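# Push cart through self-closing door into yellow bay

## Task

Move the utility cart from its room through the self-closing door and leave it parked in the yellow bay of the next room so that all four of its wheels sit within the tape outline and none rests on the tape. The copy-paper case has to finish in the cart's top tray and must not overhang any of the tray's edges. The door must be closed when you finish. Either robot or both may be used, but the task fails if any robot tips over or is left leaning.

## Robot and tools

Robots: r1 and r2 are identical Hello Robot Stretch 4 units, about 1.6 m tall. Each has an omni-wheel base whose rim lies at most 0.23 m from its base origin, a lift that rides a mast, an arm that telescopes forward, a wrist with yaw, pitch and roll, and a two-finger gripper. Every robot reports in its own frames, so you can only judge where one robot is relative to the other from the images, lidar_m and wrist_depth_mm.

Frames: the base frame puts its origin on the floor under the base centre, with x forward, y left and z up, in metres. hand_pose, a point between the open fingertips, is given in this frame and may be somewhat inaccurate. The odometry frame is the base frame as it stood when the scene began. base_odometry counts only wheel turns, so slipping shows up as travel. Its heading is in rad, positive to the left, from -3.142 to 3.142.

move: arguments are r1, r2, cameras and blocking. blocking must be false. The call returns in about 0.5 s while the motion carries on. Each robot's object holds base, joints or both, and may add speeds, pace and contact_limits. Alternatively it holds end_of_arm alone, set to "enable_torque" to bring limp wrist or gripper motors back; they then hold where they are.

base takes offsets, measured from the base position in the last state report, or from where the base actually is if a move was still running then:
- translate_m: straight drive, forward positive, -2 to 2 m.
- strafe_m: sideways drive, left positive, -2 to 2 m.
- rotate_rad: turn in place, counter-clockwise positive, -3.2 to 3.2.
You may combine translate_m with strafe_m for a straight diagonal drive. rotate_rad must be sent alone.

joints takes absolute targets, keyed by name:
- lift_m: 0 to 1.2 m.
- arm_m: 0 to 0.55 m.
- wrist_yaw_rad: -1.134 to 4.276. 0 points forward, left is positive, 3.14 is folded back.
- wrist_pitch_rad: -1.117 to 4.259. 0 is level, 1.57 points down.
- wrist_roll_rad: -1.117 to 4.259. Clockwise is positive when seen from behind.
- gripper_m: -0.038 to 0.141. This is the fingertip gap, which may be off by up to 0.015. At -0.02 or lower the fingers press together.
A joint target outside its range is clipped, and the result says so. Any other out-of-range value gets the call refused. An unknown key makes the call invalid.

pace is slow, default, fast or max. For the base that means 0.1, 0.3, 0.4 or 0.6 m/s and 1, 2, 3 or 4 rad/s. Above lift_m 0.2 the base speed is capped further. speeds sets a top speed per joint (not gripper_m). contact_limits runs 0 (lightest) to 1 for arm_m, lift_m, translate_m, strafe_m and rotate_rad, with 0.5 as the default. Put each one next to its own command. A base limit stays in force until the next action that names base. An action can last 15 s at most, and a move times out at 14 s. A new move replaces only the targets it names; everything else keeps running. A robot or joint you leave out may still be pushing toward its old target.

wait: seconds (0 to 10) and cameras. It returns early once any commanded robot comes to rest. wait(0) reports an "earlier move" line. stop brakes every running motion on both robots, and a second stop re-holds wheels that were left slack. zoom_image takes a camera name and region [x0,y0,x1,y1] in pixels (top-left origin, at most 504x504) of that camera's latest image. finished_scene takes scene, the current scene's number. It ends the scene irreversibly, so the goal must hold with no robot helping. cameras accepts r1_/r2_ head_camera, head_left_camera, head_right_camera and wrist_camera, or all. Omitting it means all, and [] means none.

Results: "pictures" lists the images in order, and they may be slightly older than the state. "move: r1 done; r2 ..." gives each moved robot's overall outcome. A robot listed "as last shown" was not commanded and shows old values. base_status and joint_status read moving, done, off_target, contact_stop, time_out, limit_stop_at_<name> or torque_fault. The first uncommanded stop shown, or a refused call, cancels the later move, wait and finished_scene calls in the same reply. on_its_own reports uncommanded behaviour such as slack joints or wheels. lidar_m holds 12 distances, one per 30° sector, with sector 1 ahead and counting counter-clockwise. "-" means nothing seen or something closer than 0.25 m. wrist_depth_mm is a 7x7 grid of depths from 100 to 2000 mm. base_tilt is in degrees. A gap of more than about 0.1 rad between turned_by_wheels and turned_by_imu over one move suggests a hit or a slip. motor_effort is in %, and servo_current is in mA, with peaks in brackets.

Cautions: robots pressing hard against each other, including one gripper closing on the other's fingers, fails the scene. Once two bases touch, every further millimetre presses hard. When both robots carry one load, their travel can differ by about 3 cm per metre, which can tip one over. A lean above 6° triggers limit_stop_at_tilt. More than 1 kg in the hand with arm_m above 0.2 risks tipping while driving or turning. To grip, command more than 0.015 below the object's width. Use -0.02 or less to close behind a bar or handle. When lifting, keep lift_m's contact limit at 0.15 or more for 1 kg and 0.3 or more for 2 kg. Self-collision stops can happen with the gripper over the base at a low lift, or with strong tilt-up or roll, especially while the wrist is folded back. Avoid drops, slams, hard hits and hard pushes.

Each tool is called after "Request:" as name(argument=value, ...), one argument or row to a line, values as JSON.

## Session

Request:
move(
  blocking=false,
)

Scene clock: 0.00 s.
r1.base_odometry: x=+0.000 y=+0.000 heading=+0.000
r1.turned_by_wheels: +0.000
r1.turned_by_imu: +0.000
r1.base_tilt: forward=-1.6 right=+1.3
r1.lidar_m: 0.96 1.73 2.02 2.40 3.92 1.60 0.85 0.77 0.78 0.89 0.77 0.78
r1.base_status: not commanded
r1.joint_positions: lift_m=+0.124 arm_m=+0.000 wrist_yaw_rad=+3.194 wrist_pitch_rad=+0.002 wrist_roll_rad=+0.000 gripper_m=+0.056
r1.joint_status: not commanded
r1.measured_speeds: all 0
r1.motor_effort: lift_m=+19 arm_m=-4 wheel_0=-2 wheel_1=+1 wheel_2=+0
r1.servo_current: wrist_yaw_rad=59 wrist_pitch_rad=46 wrist_roll_rad=46 gripper_m=39
r1.hand_pose: x=-0.1216 y=+0.0722 z=+0.3019 quat_wxyz=(-0.026, -0.001, +0.000, +1.000) (m; r1's base frame)
r1.wrist_depth_mm: - 135 - - - - - / - 123 135 - - - - / - 121 191 - - - - / 110 136 194 - - - - / 137 - - - 1618 - - / 226 - 190 1098 188 1160 1118 / 224 163 750 798 768 768 759
r2.base_odometry: x=+0.000 y=+0.000 heading=+0.000
r2.turned_by_wheels: +0.000
r2.turned_by_imu: +0.000
r2.base_tilt: forward=-0.6 right=+0.1
r2.lidar_m: 1.29 1.32 1.58 2.33 2.36 2.78 1.41 1.41 2.77 2.39 2.42 1.48
r2.base_status: not commanded
r2.joint_positions: lift_m=+0.200 arm_m=+0.000 wrist_yaw_rad=+3.211 wrist_pitch_rad=+0.001 wrist_roll_rad=+0.000 gripper_m=+0.056
r2.joint_status: not commanded
r2.measured_speeds: all 0
r2.motor_effort: lift_m=+18 arm_m=-4 wheel_0=-1 wheel_1=+1 wheel_2=+1
r2.servo_current: wrist_yaw_rad=46 wrist_pitch_rad=39 wrist_roll_rad=52 gripper_m=52
r2.hand_pose: x=-0.1229 y=+0.0671 z=+0.3779 quat_wxyz=(-0.035, -0.001, +0.000, +0.999) (m; r2's base frame)
r2.wrist_depth_mm: - - 137 - - - - / - - 137 - - - - / - 109 138 - - - - / - 140 175 - - - - / 214 - - - - - - / 213 1281 196 1255 190 1336 1182 / 208 243 866 - - 854 878
pictures: r1_head_camera, r1_head_left_camera, r1_head_right_camera, r1_wrist_camera, r2_head_camera, r2_head_left_camera, r2_head_right_camera, r2_wrist_camera
Images, in order (width x height): r1_head_camera 420x560, r1_head_left_camera 420x672, r1_head_right_camera 420x672, r1_wrist_camera 616x392, r2_head_camera 420x560, r2_head_left_camera 420x672, r2_head_right_camera 420x672, r2_wrist_camera 616x392.

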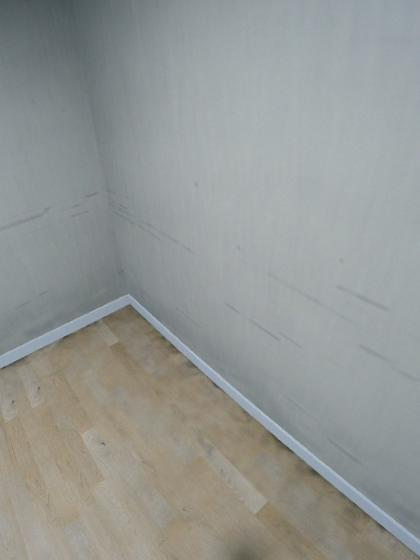

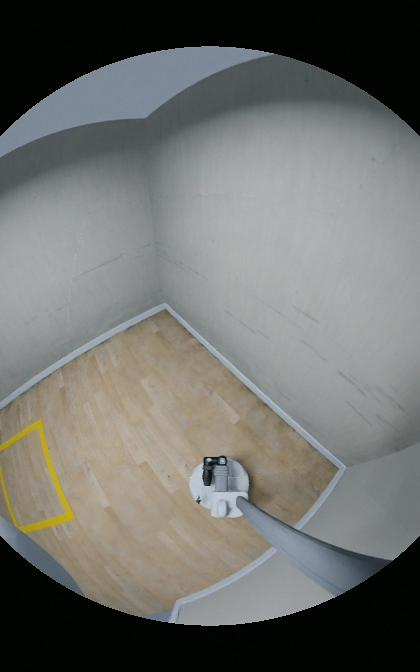

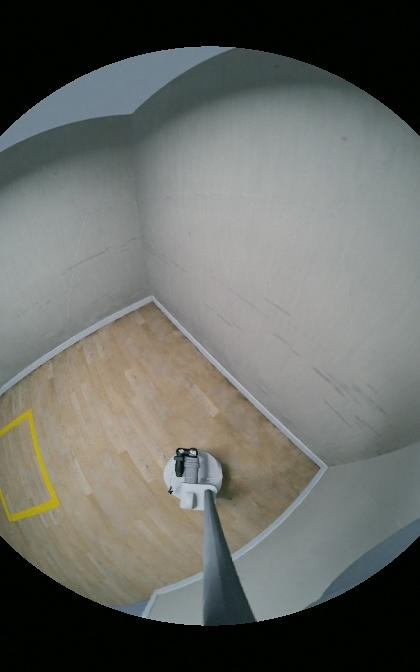

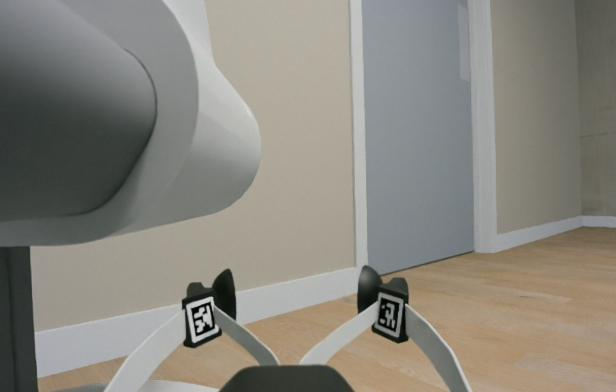

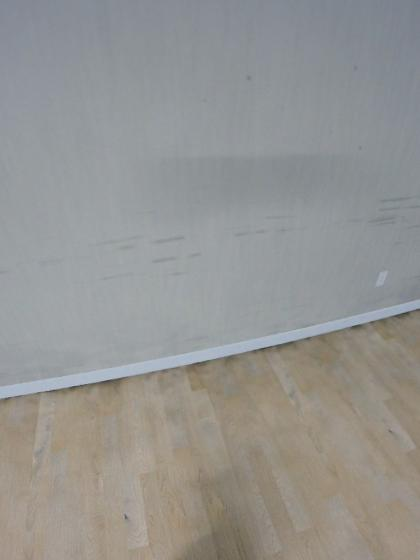

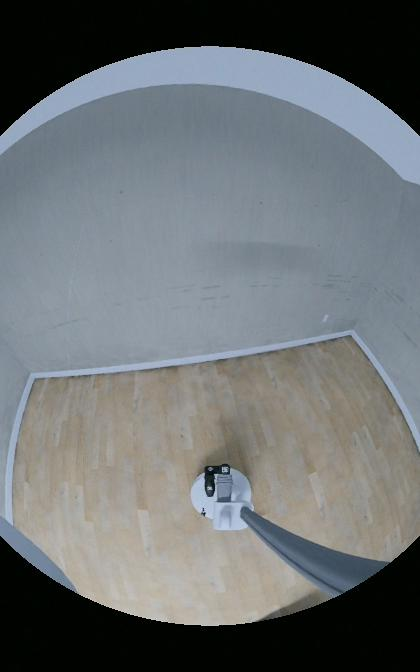

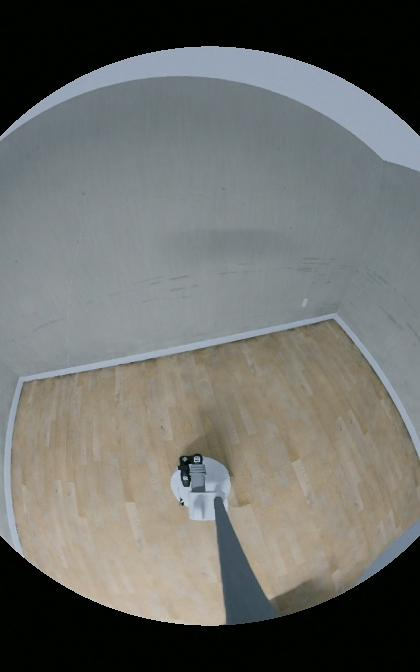

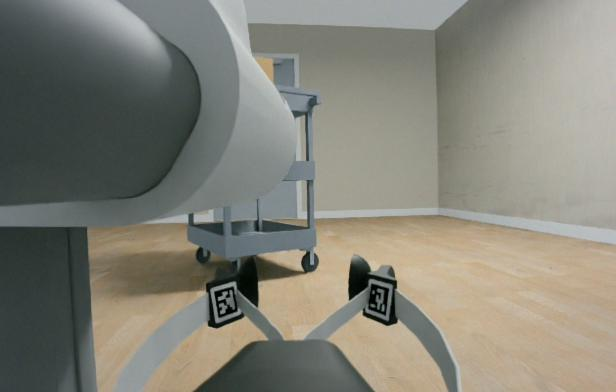

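Request:
move(
  r1={"base":{"rotate_rad":2.3},"joints":{"lift_m":0.6}},
  r2={"base":{"rotate_rad":3.1},"joints":{"lift_m":0.6}},
  blocking=false,
  cameras=[],
)

Request:
wait(
  seconds=4,
  cameras=[],
)

Request:
wait(
  seconds=2,
  cameras=["r1_head_camera","r1_head_left_camera","r2_head_camera","r2_head_left_camera","r2_head_right_camera"],
)

Scene clock: 5.83 s.
move: r1 moving; r2 moving
r1.base_odometry: x=+0.000 y=+0.000 heading=+0.253
r1.turned_by_wheels: +0.253
r1.turned_by_imu: +0.253
r1.base_tilt: forward=-1.6 right=+1.3
r1.lidar_m: 1.15 2.01 2.11 2.98 2.65 1.07 0.80 0.74 0.81 0.80 0.72 0.82
r1.base_status: rotate_rad moving
r1.joint_positions: lift_m=+0.162 arm_m=+0.000 wrist_yaw_rad=+3.194 wrist_pitch_rad=+0.002 wrist_roll_rad=+0.000 gripper_m=+0.056
r1.joint_status: lift_m moving
r1.measured_speeds: translate_m=+0.000 strafe_m=+0.000 rotate_rad=+0.974 lift_m=+0.146 arm_m=+0.000 wrist_yaw_rad=+0.000 wrist_pitch_rad=+0.000 wrist_roll_rad=+0.000
r1.motor_effort: lift_m=+24(27) arm_m=-4(4) wheel_0=-7(9) wheel_1=-6(7) wheel_2=-6(7)
r1.servo_current: wrist_yaw_rad=46(59) wrist_pitch_rad=39(52) wrist_roll_rad=33(65) gripper_m=39(46)
r1.hand_pose: x=-0.1216 y=+0.0722 z=+0.3395 quat_wxyz=(-0.026, -0.001, +0.000, +1.000) (m; r1's base frame)
r1.wrist_depth_mm: - 135 - - - - 1808 / - 123 135 - - - 1808 / - 121 192 - - - 1756 / 111 136 195 - - - 1808 / 137 - - - - - 1808 / 216 - 190 - 188 1229 1229 / 224 151 831 153 854 820 878
r2.base_odometry: x=+0.000 y=+0.000 heading=+0.252
r2.turned_by_wheels: +0.252
r2.turned_by_imu: +0.245
r2.base_tilt: forward=-0.7 right=+0.0
r2.lidar_m: 1.29 1.38 1.94 2.33 2.46 3.37 1.44 3.35 2.49 2.40 1.84 1.36
r2.base_status: rotate_rad moving
r2.joint_positions: lift_m=+0.238 arm_m=+0.000 wrist_yaw_rad=+3.211 wrist_pitch_rad=+0.001 wrist_roll_rad=+0.000 gripper_m=+0.056
r2.joint_status: lift_m moving
r2.measured_speeds: translate_m=+0.002 strafe_m=+0.000 rotate_rad=+0.977 lift_m=+0.146 arm_m=+0.000 wrist_yaw_rad=+0.000 wrist_pitch_rad=+0.000 wrist_roll_rad=+0.000
r2.motor_effort: lift_m=+23(25) arm_m=-4(4) wheel_0=-4(9) wheel_1=-10(10) wheel_2=-10(11)
r2.servo_current: wrist_yaw_rad=52(52) wrist_pitch_rad=46(46) wrist_roll_rad=52(65) gripper_m=46(52)
r2.hand_pose: x=-0.1229 y=+0.0671 z=+0.4157 quat_wxyz=(-0.035, -0.001, +0.000, +0.999) (m; r2's base frame)
r2.wrist_depth_mm: - - 137 - - - - / - - 137 1756 - - - / - 110 138 - - - - / - 140 176 - - - - / 215 - - - - - - / 213 1366 196 1430 190 1464 1281 / 210 242 1008 - - 976 946
pictures: none
No camera images: "cameras" was empty.

Scene clock: 8.17 s.
earlier move: r1 moving; r2 done
r1.base_odometry: x=+0.000 y=+0.000 heading=+2.300
r1.turned_by_wheels: +2.047
r1.turned_by_imu: +2.058
r1.base_tilt: forward=-1.6 right=+1.3
r1.lidar_m: 3.31 1.13 0.79 0.75 0.77 0.82 0.77 0.81 1.10 2.02 2.10 2.83
r1.base_status: done
r1.joint_positions: lift_m=+0.600 arm_m=+0.000 wrist_yaw_rad=+3.194 wrist_pitch_rad=+0.002 wrist_roll_rad=+0.000 gripper_m=+0.056
r1.joint_status: lift_m moving
r1.measured_speeds: all 0
r1.motor_effort: lift_m=+25(28) arm_m=-4(4) wheel_0=-2(10) wheel_1=-2(9) wheel_2=-1(8)
r1.servo_current: wrist_yaw_rad=39(65) wrist_pitch_rad=46(52) wrist_roll_rad=39(65) gripper_m=39(52)
r1.hand_pose: x=-0.1216 y=+0.0722 z=+0.7771 quat_wxyz=(-0.026, -0.001, +0.000, +1.000) (m; r1's base frame)
r1.wrist_depth_mm: - 135 - - - - - / - 122 135 - - - - / - 121 190 - - - - / 110 136 195 - - - - / 137 - - - - - - / 216 - 190 - 187 - - / - 141 - 137 - - -
r2.base_odometry: x=+0.000 y=+0.000 heading=+3.099
r2.turned_by_wheels: +2.847
r2.turned_by_imu: +2.772
r2.base_tilt: forward=-0.7 right=+0.1
r2.lidar_m: 1.44 1.40 2.85 2.39 2.36 1.57 1.33 1.28 1.50 2.35 2.34 2.68
r2.base_status: done
r2.joint_positions: lift_m=+0.600 arm_m=+0.000 wrist_yaw_rad=+3.211 wrist_pitch_rad=+0.001 wrist_roll_rad=+0.000 gripper_m=+0.056
r2.joint_status: all done
r2.measured_speeds: all 0
r2.motor_effort: lift_m=+21(26) arm_m=-4(4) wheel_0=-3(10) wheel_1=-2(10) wheel_2=-4(13)
r2.servo_current: wrist_yaw_rad=52(52) wrist_pitch_rad=39(46) wrist_roll_rad=46(65) gripper_m=52(52)
r2.hand_pose: x=-0.1228 y=+0.0671 z=+0.7776 quat_wxyz=(-0.035, -0.001, +0.000, +0.999) (m; r2's base frame)
r2.wrist_depth_mm: - - 137 - - - - / - 107 137 - - - - / - 113 138 235 - - - / - 140 164 - - - - / 216 - - - - - - / 212 - 189 - 188 - - / 211 122 - - - - 1618
wait: 2.33 of 4 s (r2 has come to rest)
pictures: none
No camera images: "cameras" was empty.

Scene clock: 8.20 s.
earlier move: r1 done
r1.base_odometry: x=+0.000 y=+0.000 heading=+2.300
r1.turned_by_wheels: +0.000
r1.turned_by_imu: +0.000
r1.base_tilt: forward=-1.5 right=+1.3
r1.lidar_m: 3.28 1.12 0.80 0.75 0.80 0.82 0.75 0.80 1.10 2.02 2.11 2.85
r1.base_status: done
r1.joint_positions: lift_m=+0.600 arm_m=+0.000 wrist_yaw_rad=+3.194 wrist_pitch_rad=+0.002 wrist_roll_rad=+0.000 gripper_m=+0.056
r1.joint_status: all done
r1.measured_speeds: all 0
r1.motor_effort: lift_m=+24(28) arm_m=-4(4) wheel_0=-2(10) wheel_1=-2(9) wheel_2=-1(8)
r1.servo_current: wrist_yaw_rad=39(65) wrist_pitch_rad=46(52) wrist_roll_rad=39(65) gripper_m=39(52)
r1.hand_pose: x=-0.1216 y=+0.0722 z=+0.7771 quat_wxyz=(-0.026, -0.001, +0.000, +1.000) (m; r1's base frame)
r1.wrist_depth_mm: - 135 - - - - - / - 122 135 - - - - / - 121 190 - - - - / 110 136 194 - - - - / 137 - - - - - - / 215 - 190 - 187 - - / - 140 - 137 - - -
r2.base_odometry: x=+0.000 y=+0.000 heading=+3.099
r2.turned_by_wheels: +0.000
r2.turned_by_imu: +0.000
r2.base_tilt: forward=-0.7 right=+0.0
r2.lidar_m: 1.47 1.39 2.88 2.38 2.39 1.56 1.31 1.28 1.51 2.34 2.33 2.67
r2.base_status: done
r2.joint_positions: lift_m=+0.600 arm_m=+0.000 wrist_yaw_rad=+3.211 wrist_pitch_rad=+0.001 wrist_roll_rad=+0.000 gripper_m=+0.056
r2.joint_status: all done
r2.measured_speeds: all 0
r2.motor_effort: lift_m=+21(26) arm_m=-4(4) wheel_0=-3(10) wheel_1=-2(10) wheel_2=-3(13)
r2.servo_current: wrist_yaw_rad=52(52) wrist_pitch_rad=39(46) wrist_roll_rad=46(65) gripper_m=52(52)
r2.hand_pose: x=-0.1228 y=+0.0671 z=+0.7776 quat_wxyz=(-0.035, -0.001, +0.000, +0.999) (m; r2's base frame)
r2.wrist_depth_mm: - - 137 - - - - / - 107 137 - - - - / - 113 138 236 - - - / - 140 164 - - - - / 216 - - - - - - / 212 - 190 - 188 - - / 211 122 - - - - 1576
wait: 0.03 of 2 s (r1 has come to rest)
pictures: r1_head_camera, r1_head_left_camera, r2_head_camera, r2_head_left_camera, r2_head_right_camera
Images, in order (width x height): r1_head_camera 420x560, r1_head_left_camera 420x672, r2_head_camera 420x560, r2_head_left_camera 420x672, r2_head_right_camera 420x672.

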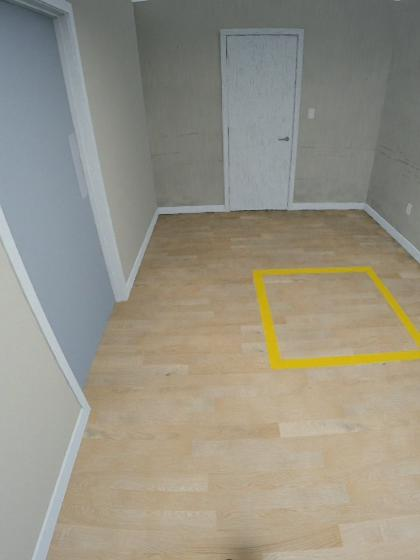

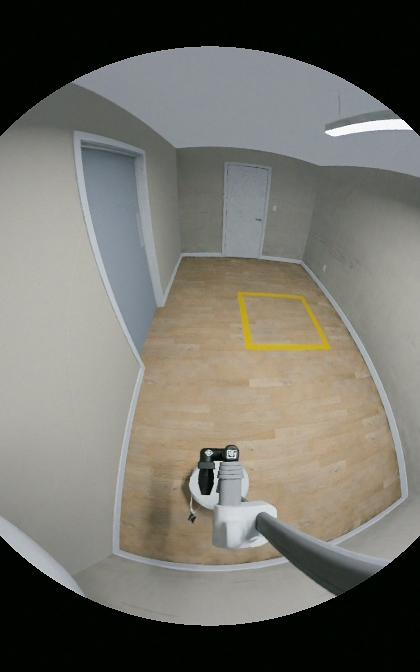

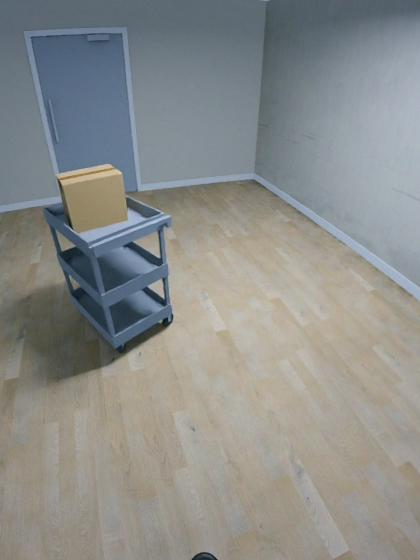

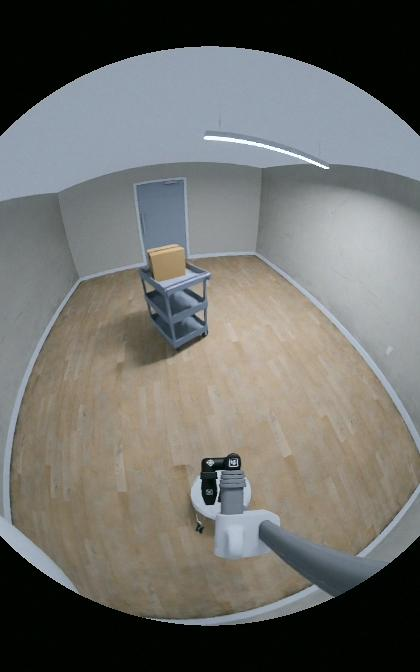

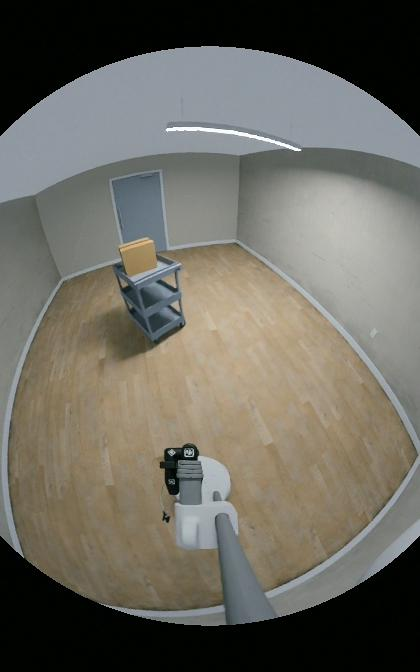

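Request:
zoom_image(
  camera="r2_head_camera",
  region=[20, 20, 220, 360],
)

Request:
zoom_image(
  camera="r1_head_camera",
  region=[0, 0, 420, 420],
)

Scaled by 1.482 from the camera's 420x560 image, which has a finer 1200x1600 frame.

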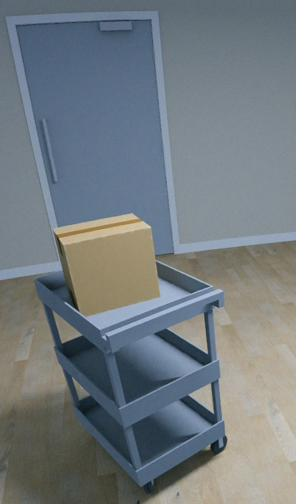

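Scaled by 1.200 from the camera's 420x560 image, which has a finer 600x800 frame.

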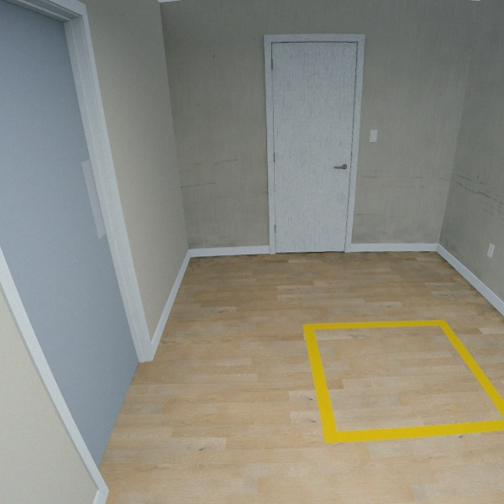

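Request:
move(
  r1={"base":{"translate_m":1.46,"strafe_m":-0.15},"joints":{"lift_m":0.5}},
  r2={"base":{"translate_m":1.9,"strafe_m":-0.35},"joints":{"wrist_yaw_rad":0.0}},
  blocking=false,
  cameras=[],
)

Request:
wait(
  seconds=6,
  cameras=[],
)

Request:
wait(
  seconds=4,
  cameras=["r2_head_camera","r2_head_left_camera"],
)

Scene clock: 55.03 s.
move: r1 moving; r2 moving
r1.base_odometry: x=-0.019 y=+0.025 heading=+2.300
r1.turned_by_wheels: +0.000
r1.turned_by_imu: +0.000
r1.base_tilt: forward=-1.6 right=+1.3
r1.lidar_m: 3.32 1.13 0.81 0.75 0.78 0.84 0.79 0.85 1.16 2.00 2.08 2.80
r1.base_status: translate_m moving; strafe_m moving
r1.joint_positions: lift_m=+0.562 arm_m=+0.000 wrist_yaw_rad=+3.194 wrist_pitch_rad=+0.002 wrist_roll_rad=+0.000 gripper_m=+0.056
r1.joint_status: lift_m moving
r1.measured_speeds: translate_m=+0.122 strafe_m=-0.012 rotate_rad=-0.002 lift_m=-0.146 arm_m=+0.000 wrist_yaw_rad=+0.000 wrist_pitch_rad=+0.000 wrist_roll_rad=+0.000
r1.motor_effort: lift_m=+11(22) arm_m=-4(4) wheel_0=+7(9) wheel_1=+4(7) wheel_2=-8(10)
r1.servo_current: wrist_yaw_rad=78(78) wrist_pitch_rad=39(46) wrist_roll_rad=39(52) gripper_m=39(46)
r1.hand_pose: x=-0.1216 y=+0.0722 z=+0.7401 quat_wxyz=(-0.026, -0.001, +0.000, +1.000) (m; r1's base frame)
r1.wrist_depth_mm: - 135 - - - - - / - 121 135 - - - - / - 123 187 - - - - / 110 135 200 - - - - / 137 - - - - - - / 214 - 190 - 188 - - / - 141 - 137 - - -
r2.base_odometry: x=-0.031 y=+0.007 heading=+3.099
r2.turned_by_wheels: +0.000
r2.turned_by_imu: +0.001
r2.base_tilt: forward=-0.7 right=+0.1
r2.lidar_m: 1.41 1.36 2.84 2.42 2.43 1.61 1.33 1.33 1.54 2.33 2.33 2.68
r2.base_status: translate_m moving; strafe_m moving
r2.joint_positions: lift_m=+0.600 arm_m=+0.000 wrist_yaw_rad=+2.651 wrist_pitch_rad=+0.001 wrist_roll_rad=+0.000 gripper_m=+0.056
r2.joint_status: wrist_yaw_rad moving
r2.measured_speeds: translate_m=+0.122 strafe_m=-0.024 rotate_rad=+0.000 lift_m=+0.000 arm_m=+0.000 wrist_yaw_rad=-1.728 wrist_pitch_rad=+0.000 wrist_roll_rad=+0.000
r2.motor_effort: lift_m=+21(21) arm_m=-4(4) wheel_0=+7(11) wheel_1=+7(7) wheel_2=-13(13)
r2.servo_current: wrist_yaw_rad=85(156) wrist_pitch_rad=39(46) wrist_roll_rad=33(52) gripper_m=46(52)
r2.hand_pose: x=-0.0421 y=+0.2131 z=+0.7776 quat_wxyz=(+0.243, -0.001, +0.000, +0.970) (m; r2's base frame)
r2.wrist_depth_mm: - - - - - - - / 197 - - - - - - / 208 - - - - - - / 229 - - - - - - / - - - - - - - / - - 189 - 191 - - / - 122 - - - 1618 1661
pictures: none
No camera images: "cameras" was empty.

Scene clock: 60.90 s.
earlier move: r1 done; r2 moving
r1.base_odometry: x=-0.861 y=+1.189 heading=+2.300
r1.turned_by_wheels: +0.000
r1.turned_by_imu: -0.001
r1.base_tilt: forward=-1.6 right=+1.3
r1.lidar_m: 2.46 1.39 1.08 1.01 1.00 1.34 2.21 2.32 1.94 1.83 1.88 2.57
r1.base_status: done
r1.joint_positions: lift_m=+0.500 arm_m=+0.000 wrist_yaw_rad=+3.194 wrist_pitch_rad=+0.002 wrist_roll_rad=+0.000 gripper_m=+0.056
r1.joint_status: all done
r1.measured_speeds: all 0
r1.motor_effort: lift_m=+13(22) arm_m=-4(4) wheel_0=+1(10) wheel_1=+0(7) wheel_2=+1(10)
r1.servo_current: wrist_yaw_rad=52(78) wrist_pitch_rad=39(52) wrist_roll_rad=46(72) gripper_m=46(52)
r1.hand_pose: x=-0.1216 y=+0.0722 z=+0.6781 quat_wxyz=(-0.026, -0.001, +0.000, +1.000) (m; r1's base frame)
r1.wrist_depth_mm: - 135 - - - - - / - 122 144 - - - - / - 120 189 - - - - / 110 135 204 - - - - / 216 - - - - - - / - - 193 - 188 - - / 1537 1537 1537 153 1618 1464 -
r2.base_odometry: x=-1.691 y=+0.386 heading=+3.100
r2.turned_by_wheels: +0.000
r2.turned_by_imu: +0.003
r2.base_tilt: forward=-0.7 right=+0.0
r2.lidar_m: 2.96 2.95 0.68 0.45 0.53 3.37 2.84 2.84 1.84 1.55 1.55 1.79
r2.base_status: translate_m moving; strafe_m moving
r2.joint_positions: lift_m=+0.600 arm_m=+0.000 wrist_yaw_rad=+0.003 wrist_pitch_rad=+0.001 wrist_roll_rad=+0.000 gripper_m=+0.056
r2.joint_status: all done
r2.measured_speeds: translate_m=+0.295 strafe_m=-0.055 rotate_rad=+0.001 lift_m=+0.000 arm_m=+0.000 wrist_yaw_rad=+0.000 wrist_pitch_rad=+0.000 wrist_roll_rad=+0.000
r2.motor_effort: lift_m=+21(21) arm_m=-4(4) wheel_0=+4(11) wheel_1=+5(7) wheel_2=-8(14)
r2.servo_current: wrist_yaw_rad=65(156) wrist_pitch_rad=39(52) wrist_roll_rad=39(59) gripper_m=52(59)
r2.hand_pose: x=+0.4596 y=-0.0866 z=+0.7776 quat_wxyz=(+1.000, +0.000, +0.001, +0.001) (m; r2's base frame)
r2.wrist_depth_mm: - - - - - - - / - - - - - - - / - - - - - - - / - - - - - - - / - - - - - - - / - - 196 - 191 - - / 1708 1618 1808 - - 1618 1464
wait: 5.87 of 6 s (r1 has come to rest)
pictures: none
No camera images: "cameras" was empty.

Scene clock: 62.43 s.
earlier move: r2 done
r1.base_odometry: x=-0.861 y=+1.189 heading=+2.300
r1.turned_by_wheels: +0.000
r1.turned_by_imu: +0.000
r1.base_tilt: forward=-1.6 right=+1.2
r1.lidar_m: 2.46 1.39 1.07 0.98 1.00 1.32 2.20 2.30 1.96 1.83 1.90 2.56
r1.base_status: done
r1.joint_positions: lift_m=+0.500 arm_m=+0.000 wrist_yaw_rad=+3.194 wrist_pitch_rad=+0.002 wrist_roll_rad=+0.000 gripper_m=+0.056
r1.joint_status: all done
r1.measured_speeds: all 0
r1.motor_effort: lift_m=+13(22) arm_m=-4(4) wheel_0=+1(10) wheel_1=+0(7) wheel_2=+1(10)
r1.servo_current: wrist_yaw_rad=46(78) wrist_pitch_rad=33(52) wrist_roll_rad=59(72) gripper_m=39(52)
r1.hand_pose: x=-0.1216 y=+0.0722 z=+0.6781 quat_wxyz=(-0.026, -0.001, +0.000, +1.000) (m; r1's base frame)
r1.wrist_depth_mm: - 135 - - - - - / - 122 144 - - - - / - 120 188 - - - - / 110 135 203 - - - - / 216 - - - - - - / - - 195 - 187 - - / 1537 1537 1537 154 1618 1430 -
r2.base_odometry: x=-1.884 y=+0.430 heading=+3.099
r2.turned_by_wheels: +0.000
r2.turned_by_imu: +0.000
r2.base_tilt: forward=-0.7 right=+0.1
r2.lidar_m: 2.80 2.77 3.19 0.56 0.53 3.59 3.02 3.02 1.75 1.45 1.43 1.69
r2.base_status: done
r2.joint_positions: lift_m=+0.600 arm_m=+0.000 wrist_yaw_rad=+0.003 wrist_pitch_rad=+0.001 wrist_roll_rad=+0.000 gripper_m=+0.056
r2.joint_status: all done
r2.measured_speeds: all 0
r2.motor_effort: lift_m=+21(21) arm_m=-4(5) wheel_0=+3(11) wheel_1=+2(7) wheel_2=-4(14)
r2.servo_current: wrist_yaw_rad=39(156) wrist_pitch_rad=39(52) wrist_roll_rad=39(59) gripper_m=52(59)
r2.hand_pose: x=+0.4596 y=-0.0866 z=+0.7776 quat_wxyz=(+1.000, +0.000, +0.001, +0.001) (m; r2's base frame)
r2.wrist_depth_mm: - - - - - - - / - - - - - - - / - - - - - - - / - - - - - - - / - - - - - - - / - - 196 - 192 - - / 1708 1661 1808 - - 1576 1499
wait: 1.53 of 4 s (r2 has come to rest)
pictures: r2_head_camera, r2_head_left_camera
Images, in order (width x height): r2_head_camera 420x560, r2_head_left_camera 420x672.

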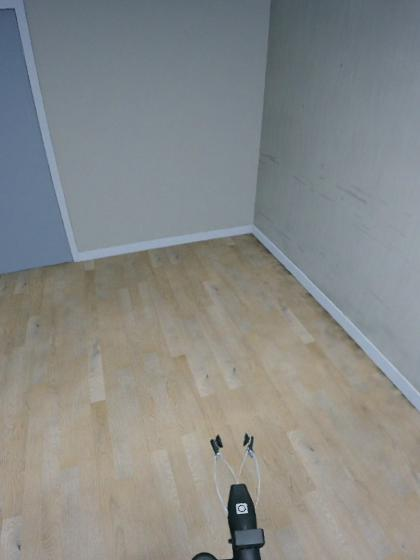

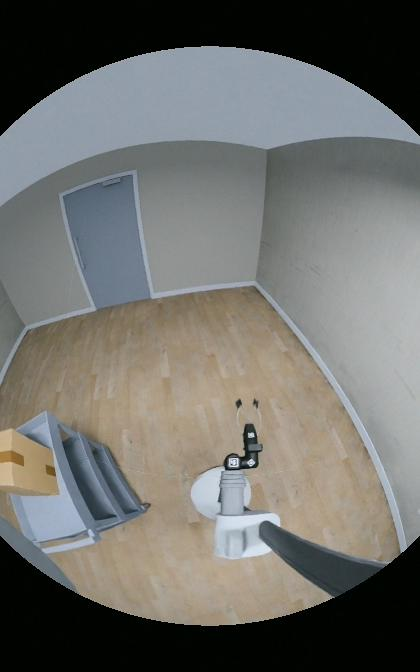

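Request:
move(
  r1={"base":{"rotate_rad":1.6}},
  r2={"base":{"translate_m":1.1},"joints":{"lift_m":0.9,"arm_m":0.05,"gripper_m":0.12}},
  blocking=false,
  cameras=[],
)

Request:
wait(
  seconds=2.5,
  cameras=[],
)

Request:
wait(
  seconds=6,
  cameras=["r1_head_camera"],
)

Request:
move(
  r2={"base":{"strafe_m":1.8,"translate_m":0.1}},
  blocking=false,
  cameras=[],
)

Request:
wait(
  seconds=9,
  cameras=[],
)

Request:
move(
  r2={"base":{"rotate_rad":0.35}},
  blocking=false,
  cameras=[],
)

Request:
wait(
  seconds=3,
  cameras=["r2_head_camera","r2_head_left_camera","r2_wrist_camera"],
)

Scene clock: 81.20 s.
move: r1 moving; r2 moving
r1.base_odometry: x=-0.861 y=+1.189 heading=+2.552
r1.turned_by_wheels: +0.252
r1.turned_by_imu: +0.253
r1.base_tilt: forward=-1.6 right=+1.3
r1.lidar_m: 2.06 1.10 1.02 1.02 1.08 1.83 2.22 2.22 1.85 1.84 2.09 2.48
r1.base_status: rotate_rad moving
r1.joint_positions: lift_m=+0.500 arm_m=+0.000 wrist_yaw_rad=+3.194 wrist_pitch_rad=+0.002 wrist_roll_rad=+0.000 gripper_m=+0.056
r1.joint_status: not commanded
r1.measured_speeds: translate_m=+0.002 strafe_m=-0.001 rotate_rad=+0.973 lift_m=+0.000 arm_m=+0.000 wrist_yaw_rad=+0.000 wrist_pitch_rad=+0.000 wrist_roll_rad=+0.000
r1.motor_effort: lift_m=+13(13) arm_m=-4(4) wheel_0=-9(10) wheel_1=-9(9) wheel_2=-6(7)
r1.servo_current: wrist_yaw_rad=52(52) wrist_pitch_rad=39(52) wrist_roll_rad=33(65) gripper_m=39(46)
r1.hand_pose: x=-0.1216 y=+0.0722 z=+0.6781 quat_wxyz=(-0.026, -0.001, +0.000, +1.000) (m; r1's base frame)
r1.wrist_depth_mm: - 135 - - - - - / - 122 145 - - - - / - 120 189 - - - - / 110 136 204 - - - - / 216 - - - - - - / - - 194 - 187 - - / 1537 1576 1576 153 1576 1464 1537
r2.base_odometry: x=-1.915 y=+0.431 heading=+3.100
r2.turned_by_wheels: +0.000
r2.turned_by_imu: +0.001
r2.base_tilt: forward=-0.7 right=+0.0
r2.lidar_m: 2.76 2.75 3.13 0.61 0.55 3.66 3.07 3.06 1.73 1.45 1.46 1.67
r2.base_status: translate_m moving
r2.joint_positions: lift_m=+0.638 arm_m=+0.041 wrist_yaw_rad=+0.003 wrist_pitch_rad=+0.001 wrist_roll_rad=+0.000 gripper_m=+0.075
r2.joint_status: lift_m moving; arm_m moving; gripper_m moving
r2.measured_speeds: translate_m=+0.122 strafe_m=+0.002 rotate_rad=-0.002 lift_m=+0.146 arm_m=+0.088 wrist_yaw_rad=+0.000 wrist_pitch_rad=+0.000 wrist_roll_rad=+0.000
r2.motor_effort: lift_m=+23(24) arm_m=+8(12) wheel_0=+8(8) wheel_1=+7(8) wheel_2=-12(13)
r2.servo_current: wrist_yaw_rad=52(52) wrist_pitch_rad=46(46) wrist_roll_rad=46(59) gripper_m=85(91)
r2.hand_pose: x=+0.5010 y=-0.0867 z=+0.8156 quat_wxyz=(+1.000, +0.000, +0.001, +0.001) (m; r2's base frame)
r2.wrist_depth_mm: - - - - - - - / - - - - - - - / - - - - - - - / - - - - - - - / - - - - - - - / - - 190 - 189 - - / 1756 1708 1863 - 1808 1618 -
pictures: none
No camera images: "cameras" was empty.

Scene clock: 82.80 s.
earlier move: r1 done; r2 moving
r1.base_odometry: x=-0.861 y=+1.189 heading=-2.384
r1.turned_by_wheels: +1.347
r1.turned_by_imu: +1.355
r1.base_tilt: forward=-1.6 right=+1.3
r1.lidar_m: 1.02 1.00 1.35 2.22 2.30 1.93 1.83 1.92 2.60 2.51 1.33 1.06
r1.base_status: done
r1.joint_positions: lift_m=+0.500 arm_m=+0.000 wrist_yaw_rad=+3.194 wrist_pitch_rad=+0.002 wrist_roll_rad=+0.000 gripper_m=+0.056
r1.joint_status: not commanded
r1.measured_speeds: all 0
r1.motor_effort: lift_m=+13(14) arm_m=-4(4) wheel_0=-3(10) wheel_1=-2(9) wheel_2=+0(8)
r1.servo_current: wrist_yaw_rad=46(65) wrist_pitch_rad=39(52) wrist_roll_rad=33(65) gripper_m=39(46)
r1.hand_pose: x=-0.1216 y=+0.0722 z=+0.6780 quat_wxyz=(-0.026, -0.001, +0.000, +1.000) (m; r1's base frame)
r1.wrist_depth_mm: - 135 - - - - - / - 123 135 - - - - / - 121 192 - - - - / 111 135 194 - - - - / 137 - - - - - - / 215 - 190 - 187 - - / 1537 1537 1537 153 1618 1499 1618
r2.base_odometry: x=-2.334 y=+0.449 heading=+3.100
r2.turned_by_wheels: +0.000
r2.turned_by_imu: +0.000
r2.base_tilt: forward=-0.7 right=+0.0
r2.lidar_m: 2.36 2.35 2.70 0.94 0.81 0.84 3.45 2.80 1.61 1.34 1.34 1.55
r2.base_status: translate_m moving
r2.joint_positions: lift_m=+0.900 arm_m=+0.050 wrist_yaw_rad=+0.003 wrist_pitch_rad=+0.001 wrist_roll_rad=+0.000 gripper_m=+0.120
r2.joint_status: lift_m moving; arm_m moving; the others done
r2.measured_speeds: translate_m=+0.300 strafe_m=+0.000 rotate_rad=+0.000 lift_m=+0.000 arm_m=+0.000 wrist_yaw_rad=+0.000 wrist_pitch_rad=+0.000 wrist_roll_rad=+0.000
r2.motor_effort: lift_m=+23(26) arm_m=+10(12) wheel_0=+5(12) wheel_1=+6(9) wheel_2=-9(14)
r2.servo_current: wrist_yaw_rad=52(52) wrist_pitch_rad=46(46) wrist_roll_rad=52(59) gripper_m=46(117)
r2.hand_pose: x=+0.5093 y=-0.0867 z=+1.0776 quat_wxyz=(+1.000, +0.000, +0.001, +0.001) (m; r2's base frame)
r2.wrist_depth_mm: - - - - - - - / - - - - - - - / - - - - - - - / - - - - - - - / - - - - - - - / - 186 201 - 199 - - / - - - - - - -
wait: 1.60 of 2.5 s (r1 has come to rest)
pictures: none
No camera images: "cameras" was empty.

Scene clock: 85.87 s.
earlier move: r2 done
r1.base_odometry: x=-0.861 y=+1.189 heading=-2.384
r1.turned_by_wheels: +0.000
r1.turned_by_imu: +0.000
r1.base_tilt: forward=-1.6 right=+1.3
r1.lidar_m: 1.01 1.01 1.35 2.21 2.30 1.93 1.83 1.92 2.59 2.48 1.36 1.08
r1.base_status: done
r1.joint_positions: lift_m=+0.500 arm_m=+0.000 wrist_yaw_rad=+3.194 wrist_pitch_rad=+0.002 wrist_roll_rad=+0.000 gripper_m=+0.056
r1.joint_status: not commanded
r1.measured_speeds: all 0
r1.motor_effort: lift_m=+13(14) arm_m=-4(4) wheel_0=-3(10) wheel_1=-2(9) wheel_2=+0(8)
r1.servo_current: wrist_yaw_rad=46(72) wrist_pitch_rad=46(52) wrist_roll_rad=52(65) gripper_m=33(52)
r1.hand_pose: x=-0.1216 y=+0.0722 z=+0.6780 quat_wxyz=(-0.026, -0.001, +0.000, +1.000) (m; r1's base frame)
r1.wrist_depth_mm: - 135 - - - - - / - 123 135 - - - - / - 121 191 - - - - / 110 136 194 - - - - / 137 - - - - - - / 216 - 190 - 187 - - / 1537 1537 1537 154 1618 1464 1618
r2.base_odometry: x=-2.982 y=+0.476 heading=+3.100
r2.turned_by_wheels: +0.000
r2.turned_by_imu: +0.001
r2.base_tilt: forward=-0.7 right=+0.0
r2.lidar_m: 1.73 1.73 1.99 3.34 1.27 1.25 4.11 2.44 1.38 1.15 1.16 1.34
r2.base_status: done
r2.joint_positions: lift_m=+0.900 arm_m=+0.050 wrist_yaw_rad=+0.003 wrist_pitch_rad=+0.001 wrist_roll_rad=+0.000 gripper_m=+0.120
r2.joint_status: all done
r2.measured_speeds: all 0
r2.motor_effort: lift_m=+21(26) arm_m=+7(12) wheel_0=+3(12) wheel_1=+3(9) wheel_2=-4(14)
r2.servo_current: wrist_yaw_rad=52(59) wrist_pitch_rad=52(52) wrist_roll_rad=33(59) gripper_m=46(117)
r2.hand_pose: x=+0.5093 y=-0.0867 z=+1.0776 quat_wxyz=(+1.000, +0.000, +0.001, +0.001) (m; r2's base frame)
r2.wrist_depth_mm: - - - - - - - / - - - - - - - / - - - - - - - / - - - - - - - / - - - - - - - / - 186 190 - 185 - - / - - - - - - -
wait: 3.07 of 6 s (r2 has come to rest)
pictures: r1_head_camera
Images, in order (width x height): r1_head_camera 420x560.

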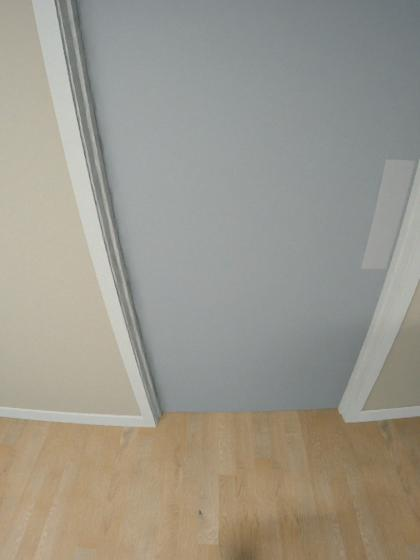

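Scene clock: 86.37 s.
move: r2 moving
r1: as last shown
r1.base_tilt: forward=-1.6 right=+1.2
r1.lidar_m: 1.00 0.98 1.36 2.21 2.31 1.91 1.82 1.93 2.58 2.49 1.36 1.04
r1.motor_effort: lift_m=+13(13) arm_m=-4(4) wheel_0=-3(4) wheel_1=-2(2) wheel_2=+0(0)
r1.servo_current: wrist_yaw_rad=52(59) wrist_pitch_rad=39(52) wrist_roll_rad=46(59) gripper_m=39(46)
r1.wrist_depth_mm: - 135 - - - - - / - 123 135 - - - - / - 121 191 - - - - / 110 136 194 - - - - / 137 - - - - - - / 216 - 190 - 187 - - / 1499 1537 1537 153 1576 1464 1661
r2.base_odometry: x=-2.986 y=+0.441 heading=+3.099
r2.turned_by_wheels: +0.000
r2.turned_by_imu: +0.000
r2.base_tilt: forward=-0.7 right=+0.1
r2.lidar_m: 1.72 1.69 1.96 3.34 1.24 1.23 4.08 2.50 1.41 1.18 1.20 1.40
r2.base_status: translate_m moving; strafe_m moving
r2.joint_positions: lift_m=+0.900 arm_m=+0.050 wrist_yaw_rad=+0.003 wrist_pitch_rad=+0.001 wrist_roll_rad=+0.000 gripper_m=+0.120
r2.joint_status: not commanded
r2.measured_speeds: translate_m=+0.006 strafe_m=+0.136 rotate_rad=-0.003 lift_m=+0.000 arm_m=+0.000 wrist_yaw_rad=+0.000 wrist_pitch_rad=+0.000 wrist_roll_rad=+0.000
r2.motor_effort: lift_m=+21(21) arm_m=+8(8) wheel_0=-8(14) wheel_1=+11(12) wheel_2=-6(7)
r2.servo_current: wrist_yaw_rad=52(59) wrist_pitch_rad=39(46) wrist_roll_rad=39(59) gripper_m=46(59)
r2.hand_pose: x=+0.5093 y=-0.0867 z=+1.0776 quat_wxyz=(+1.000, +0.000, +0.001, +0.001) (m; r2's base frame)
r2.wrist_depth_mm: - - - - - - - / - - - - - - - / - - - - - - - / - - - - - - - / - - - - - - - / - 186 190 - 185 - - / - - - - - - -
pictures: none
No camera images: "cameras" was empty.

Scene clock: 93.23 s.
earlier move: r2 done
r1.base_odometry: x=-0.861 y=+1.189 heading=-2.384
r1.turned_by_wheels: +0.000
r1.turned_by_imu: +0.000
r1.base_tilt: forward=-1.6 right=+1.3
r1.lidar_m: 1.01 0.99 1.37 2.21 2.32 1.90 1.84 1.93 2.60 2.48 1.34 1.06
r1.base_status: not commanded
r1.joint_positions: lift_m=+0.500 arm_m=+0.000 wrist_yaw_rad=+3.194 wrist_pitch_rad=+0.002 wrist_roll_rad=+0.000 gripper_m=+0.056
r1.joint_status: not commanded
r1.measured_speeds: all 0
r1.motor_effort: lift_m=+13(14) arm_m=-4(4) wheel_0=-3(4) wheel_1=-2(2) wheel_2=+0(1)
r1.servo_current: wrist_yaw_rad=59(72) wrist_pitch_rad=52(52) wrist_roll_rad=52(78) gripper_m=39(52)
r1.hand_pose: x=-0.1216 y=+0.0722 z=+0.6780 quat_wxyz=(-0.026, -0.001, +0.000, +1.000) (m; r1's base frame)
r1.wrist_depth_mm: - 135 - - - - - / - 123 135 - - - - / - 121 192 - - - - / 110 136 194 - - - - / 137 - - - - - - / 216 - 190 - 187 - - / 1537 1576 1499 153 1576 1499 1576
r2.base_odometry: x=-3.158 y=-1.318 heading=+3.099
r2.turned_by_wheels: +0.000
r2.turned_by_imu: +0.002
r2.base_tilt: forward=-0.7 right=+0.1
r2.lidar_m: 1.04 1.12 1.30 1.93 1.91 2.18 3.69 1.26 3.34 2.84 2.38 1.33
r2.base_status: done
r2.joint_positions: lift_m=+0.900 arm_m=+0.050 wrist_yaw_rad=+0.003 wrist_pitch_rad=+0.001 wrist_roll_rad=+0.000 gripper_m=+0.120
r2.joint_status: not commanded
r2.measured_speeds: all 0
r2.motor_effort: lift_m=+21(21) arm_m=+8(8) wheel_0=-3(14) wheel_1=+1(13) wheel_2=-5(8)
r2.servo_current: wrist_yaw_rad=46(65) wrist_pitch_rad=39(52) wrist_roll_rad=46(65) gripper_m=52(59)
r2.hand_pose: x=+0.5093 y=-0.0867 z=+1.0776 quat_wxyz=(+1.000, +0.000, +0.001, +0.001) (m; r2's base frame)
r2.wrist_depth_mm: - - - - - - - / - - - - - - - / - 788 - - - - - / - 798 - - - - - / - - - - - - - / - 185 190 - 185 - - / - - - - - - -
wait: 6.87 of 9 s (r2 has come to rest)
pictures: none
No camera images: "cameras" was empty.

Scene clock: 93.73 s.
move: r2 moving
r1: as last shown
r1.lidar_m: 1.01 1.00 1.36 2.22 2.30 1.91 1.83 1.90 2.59 2.48 1.36 1.08
r1.motor_effort: lift_m=+13(13) arm_m=-4(4) wheel_0=-3(4) wheel_1=-2(2) wheel_2=+0(1)
r1.servo_current: wrist_yaw_rad=46(59) wrist_pitch_rad=39(52) wrist_roll_rad=52(72) gripper_m=39(46)
r1.wrist_depth_mm: - 135 - - - - - / - 123 135 - - - - / - 121 191 - - - - / 111 136 194 - - - - / 137 - - - - - - / 216 - 190 - 188 - - / 1537 1537 1576 153 1618 1499 1618
r2.base_odometry: x=-3.158 y=-1.318 heading=-2.954
r2.turned_by_wheels: +0.230
r2.turned_by_imu: +0.224
r2.base_tilt: forward=-0.7 right=+0.1
r2.lidar_m: 1.03 1.14 1.53 1.89 1.96 2.58 1.32 1.28 3.03 2.84 1.76 1.19
r2.base_status: rotate_rad moving
r2.joint_positions: lift_m=+0.900 arm_m=+0.050 wrist_yaw_rad=+0.002 wrist_pitch_rad=+0.001 wrist_roll_rad=+0.000 gripper_m=+0.120
r2.joint_status: not commanded
r2.measured_speeds: translate_m=+0.001 strafe_m=+0.000 rotate_rad=+0.709 lift_m=+0.000 arm_m=+0.000 wrist_yaw_rad=+0.000 wrist_pitch_rad=+0.000 wrist_roll_rad=+0.000
r2.motor_effort: lift_m=+21(21) arm_m=+8(8) wheel_0=-3(9) wheel_1=-5(10) wheel_2=-8(11)
r2.servo_current: wrist_yaw_rad=39(52) wrist_pitch_rad=46(46) wrist_roll_rad=52(59) gripper_m=46(59)
r2.hand_pose: x=+0.5093 y=-0.0867 z=+1.0776 quat_wxyz=(+1.000, +0.000, +0.001, +0.001) (m; r2's base frame)
r2.wrist_depth_mm: - - - - - - - / - - - - - - - / - - - - - - - / - - 854 - - - - / - - 854 - - - - / - 186 196 - 186 - - / - - - - - - -
pictures: none
No camera images: "cameras" was empty.

Scene clock: 94.40 s.
earlier move: r2 done
r1.base_odometry: x=-0.861 y=+1.189 heading=-2.384
r1.turned_by_wheels: +0.000
r1.turned_by_imu: +0.000
r1.base_tilt: forward=-1.6 right=+1.3
r1.lidar_m: 1.02 1.02 1.35 2.21 2.33 1.89 1.84 1.93 2.60 2.47 1.36 1.05
r1.base_status: not commanded
r1.joint_positions: lift_m=+0.500 arm_m=+0.000 wrist_yaw_rad=+3.194 wrist_pitch_rad=+0.002 wrist_roll_rad=+0.000 gripper_m=+0.056
r1.joint_status: not commanded
r1.measured_speeds: all 0
r1.motor_effort: lift_m=+13(14) arm_m=-4(4) wheel_0=-4(4) wheel_1=-2(2) wheel_2=+1(1)
r1.servo_current: wrist_yaw_rad=39(65) wrist_pitch_rad=39(52) wrist_roll_rad=52(72) gripper_m=46(52)
r1.hand_pose: x=-0.1216 y=+0.0722 z=+0.6780 quat_wxyz=(-0.026, -0.001, +0.000, +1.000) (m; r1's base frame)
r1.wrist_depth_mm: - 135 - - - - - / - 123 135 - - - - / - 121 191 - - - - / 111 136 194 - - - - / 137 - - - - - - / 216 - 190 - 187 - - / 1499 1576 1537 153 1661 1499 1618
r2.base_odometry: x=-3.158 y=-1.318 heading=-2.835
r2.turned_by_wheels: +0.119
r2.turned_by_imu: +0.116
r2.base_tilt: forward=-0.7 right=+0.1
r2.lidar_m: 1.07 1.21 1.74 1.89 2.03 2.91 1.31 1.28 2.88 2.84 1.54 1.17
r2.base_status: done
r2.joint_positions: lift_m=+0.900 arm_m=+0.050 wrist_yaw_rad=+0.002 wrist_pitch_rad=+0.001 wrist_roll_rad=+0.000 gripper_m=+0.120
r2.joint_status: not commanded
r2.measured_speeds: all 0
r2.motor_effort: lift_m=+21(21) arm_m=+7(8) wheel_0=-1(9) wheel_1=-4(10) wheel_2=-5(11)
r2.servo_current: wrist_yaw_rad=46(65) wrist_pitch_rad=39(46) wrist_roll_rad=33(59) gripper_m=46(59)
r2.hand_pose: x=+0.5093 y=-0.0867 z=+1.0776 quat_wxyz=(+1.000, +0.000, +0.001, +0.001) (m; r2's base frame)
r2.wrist_depth_mm: - - - - - - - / - - - - - - - / - - - 768 - - - / - - - 842 - - - / - - - 842 - - - / - 185 190 778 186 - - / - - - - - - -
wait: 0.67 of 3 s (r2 has come to rest)
pictures: r2_head_camera, r2_head_left_camera, r2_wrist_camera
Images, in order (width x height): r2_head_camera 420x560, r2_head_left_camera 420x672, r2_wrist_camera 616x392.

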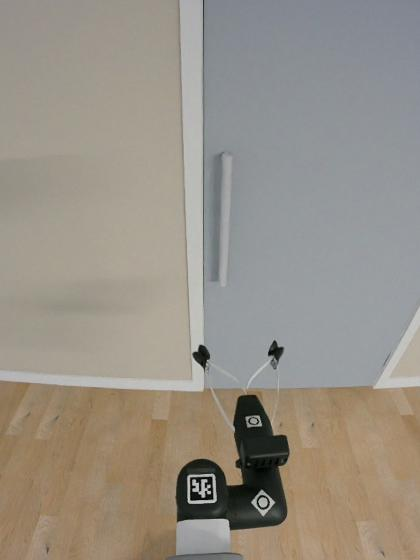

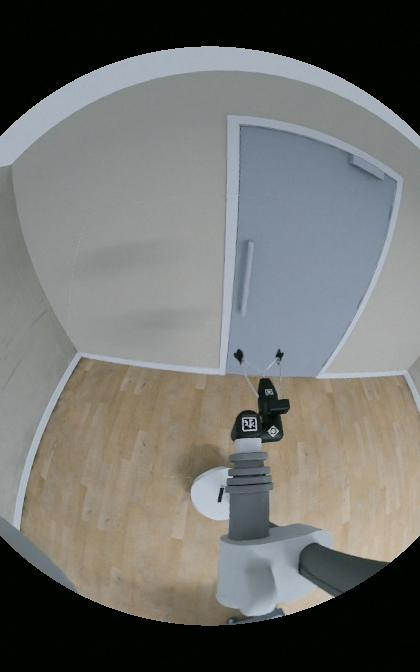

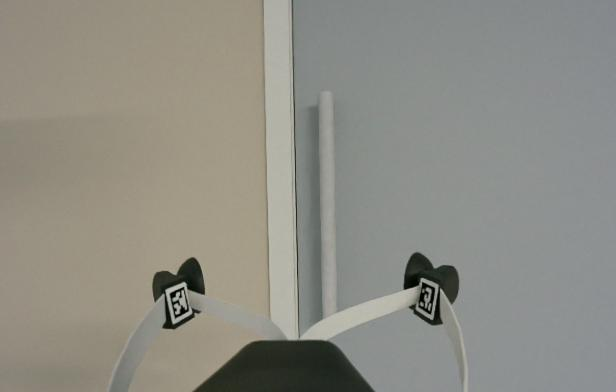

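Request:
move(
  r2={"base":{"translate_m":0.45,"strafe_m":-0.045}},
  blocking=false,
  cameras=[],
)

Request:
wait(
  seconds=5,
  cameras=["r2_head_camera","r2_wrist_camera"],
)

Scene clock: 99.97 s.
move: r2 moving
r1: as last shown
r1.lidar_m: 1.00 1.01 1.31 2.23 2.31 1.92 1.83 1.94 2.58 2.50 1.36 1.07
r1.motor_effort: lift_m=+13(13) arm_m=-4(4) wheel_0=-3(3) wheel_1=-2(2) wheel_2=+0(1)
r1.servo_current: wrist_yaw_rad=65(65) wrist_pitch_rad=46(46) wrist_roll_rad=65(65) gripper_m=39(46)
r1.wrist_depth_mm: - 135 - - - - - / - 123 135 - - - - / - 121 191 - - - - / 110 136 194 - - - - / 137 - - - - - - / 216 - 191 - 187 - - / 1537 1537 1537 153 1618 1464 1618
r2.base_odometry: x=-3.189 y=-1.325 heading=-2.835
r2.turned_by_wheels: +0.000
r2.turned_by_imu: +0.001
r2.base_tilt: forward=-0.7 right=+0.1
r2.lidar_m: 1.02 1.14 1.70 1.88 2.00 2.90 1.33 1.30 2.92 2.84 1.48 1.13
r2.base_status: translate_m moving; strafe_m moving
r2.joint_positions: lift_m=+0.900 arm_m=+0.050 wrist_yaw_rad=+0.002 wrist_pitch_rad=+0.001 wrist_roll_rad=+0.000 gripper_m=+0.120
r2.joint_status: not commanded
r2.measured_speeds: translate_m=+0.122 strafe_m=-0.012 rotate_rad=-0.002 lift_m=+0.000 arm_m=+0.000 wrist_yaw_rad=+0.000 wrist_pitch_rad=+0.000 wrist_roll_rad=+0.000
r2.motor_effort: lift_m=+21(21) arm_m=+7(8) wheel_0=+11(11) wheel_1=+5(8) wheel_2=-12(13)
r2.servo_current: wrist_yaw_rad=46(52) wrist_pitch_rad=39(46) wrist_roll_rad=52(65) gripper_m=52(52)
r2.hand_pose: x=+0.5093 y=-0.0867 z=+1.0776 quat_wxyz=(+1.000, +0.000, +0.001, +0.001) (m; r2's base frame)
r2.wrist_depth_mm: - - - - - - - / - - - - - - - / - - - - - - - / - - - 750 - - - / - - - 741 - - - / - 185 189 768 186 - - / - - - - - - -
pictures: none
No camera images: "cameras" was empty.

Scene clock: 102.47 s.
earlier move: r2 done
r1.base_odometry: x=-0.861 y=+1.189 heading=-2.384
r1.turned_by_wheels: +0.000
r1.turned_by_imu: +0.000
r1.base_tilt: forward=-1.6 right=+1.3
r1.lidar_m: 1.02 1.00 1.33 2.21 2.30 1.91 1.82 1.94 2.58 2.49 1.32 1.06
r1.base_status: not commanded
r1.joint_positions: lift_m=+0.500 arm_m=+0.000 wrist_yaw_rad=+3.194 wrist_pitch_rad=+0.002 wrist_roll_rad=+0.000 gripper_m=+0.056
r1.joint_status: not commanded
r1.measured_speeds: all 0
r1.motor_effort: lift_m=+13(14) arm_m=-4(4) wheel_0=-3(4) wheel_1=-2(2) wheel_2=+0(1)
r1.servo_current: wrist_yaw_rad=46(65) wrist_pitch_rad=46(52) wrist_roll_rad=59(65) gripper_m=39(52)
r1.hand_pose: x=-0.1216 y=+0.0722 z=+0.6780 quat_wxyz=(-0.026, -0.001, +0.000, +1.000) (m; r1's base frame)
r1.wrist_depth_mm: - 135 - - - - - / - 123 135 - - - - / - 121 191 - - - - / 111 136 194 - - - - / 137 - - - - - - / 216 - 190 - 187 - - / 1537 1499 1537 153 1576 1464 1618
r2.base_odometry: x=-3.601 y=-1.411 heading=-2.835
r2.turned_by_wheels: +0.000
r2.turned_by_imu: +0.001
r2.base_tilt: forward=-0.7 right=+0.1
r2.lidar_m: 0.61 0.74 1.06 1.90 2.07 2.92 1.70 1.79 2.89 2.19 0.93 0.70
r2.base_status: done
r2.joint_positions: lift_m=+0.900 arm_m=+0.050 wrist_yaw_rad=+0.002 wrist_pitch_rad=+0.001 wrist_roll_rad=+0.000 gripper_m=+0.120
r2.joint_status: not commanded
r2.measured_speeds: all 0
r2.motor_effort: lift_m=+21(21) arm_m=+7(8) wheel_0=+4(11) wheel_1=+4(8) wheel_2=-2(14)
r2.servo_current: wrist_yaw_rad=46(65) wrist_pitch_rad=46(52) wrist_roll_rad=46(65) gripper_m=52(59)
r2.hand_pose: x=+0.5093 y=-0.0867 z=+1.0776 quat_wxyz=(+1.000, +0.000, +0.001, +0.001) (m; r2's base frame)
r2.wrist_depth_mm: 424 413 399 389 384 375 368 / 427 415 402 394 389 377 370 / 430 418 404 397 389 382 375 / 433 421 402 397 394 382 375 / 436 427 404 399 394 384 377 / 439 430 196 336 394 387 379 / 442 430 410 - 399 389 384
wait: 2.50 of 5 s (r2 has come to rest)
pictures: r2_head_camera, r2_wrist_camera
Images, in order (width x height): r2_head_camera 420x560, r2_wrist_camera 616x392.

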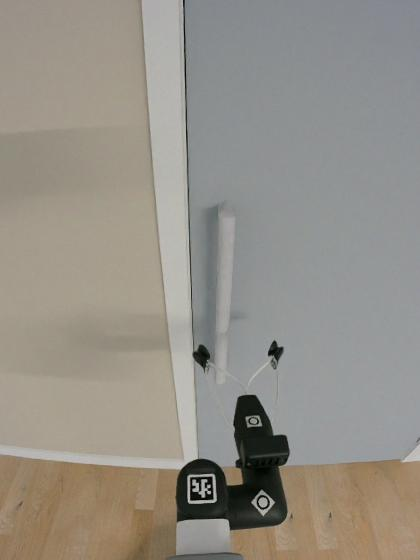

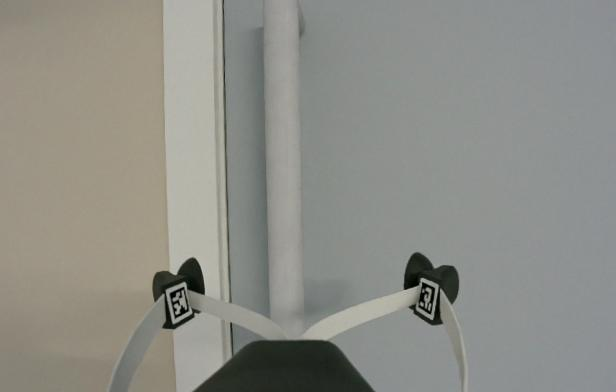

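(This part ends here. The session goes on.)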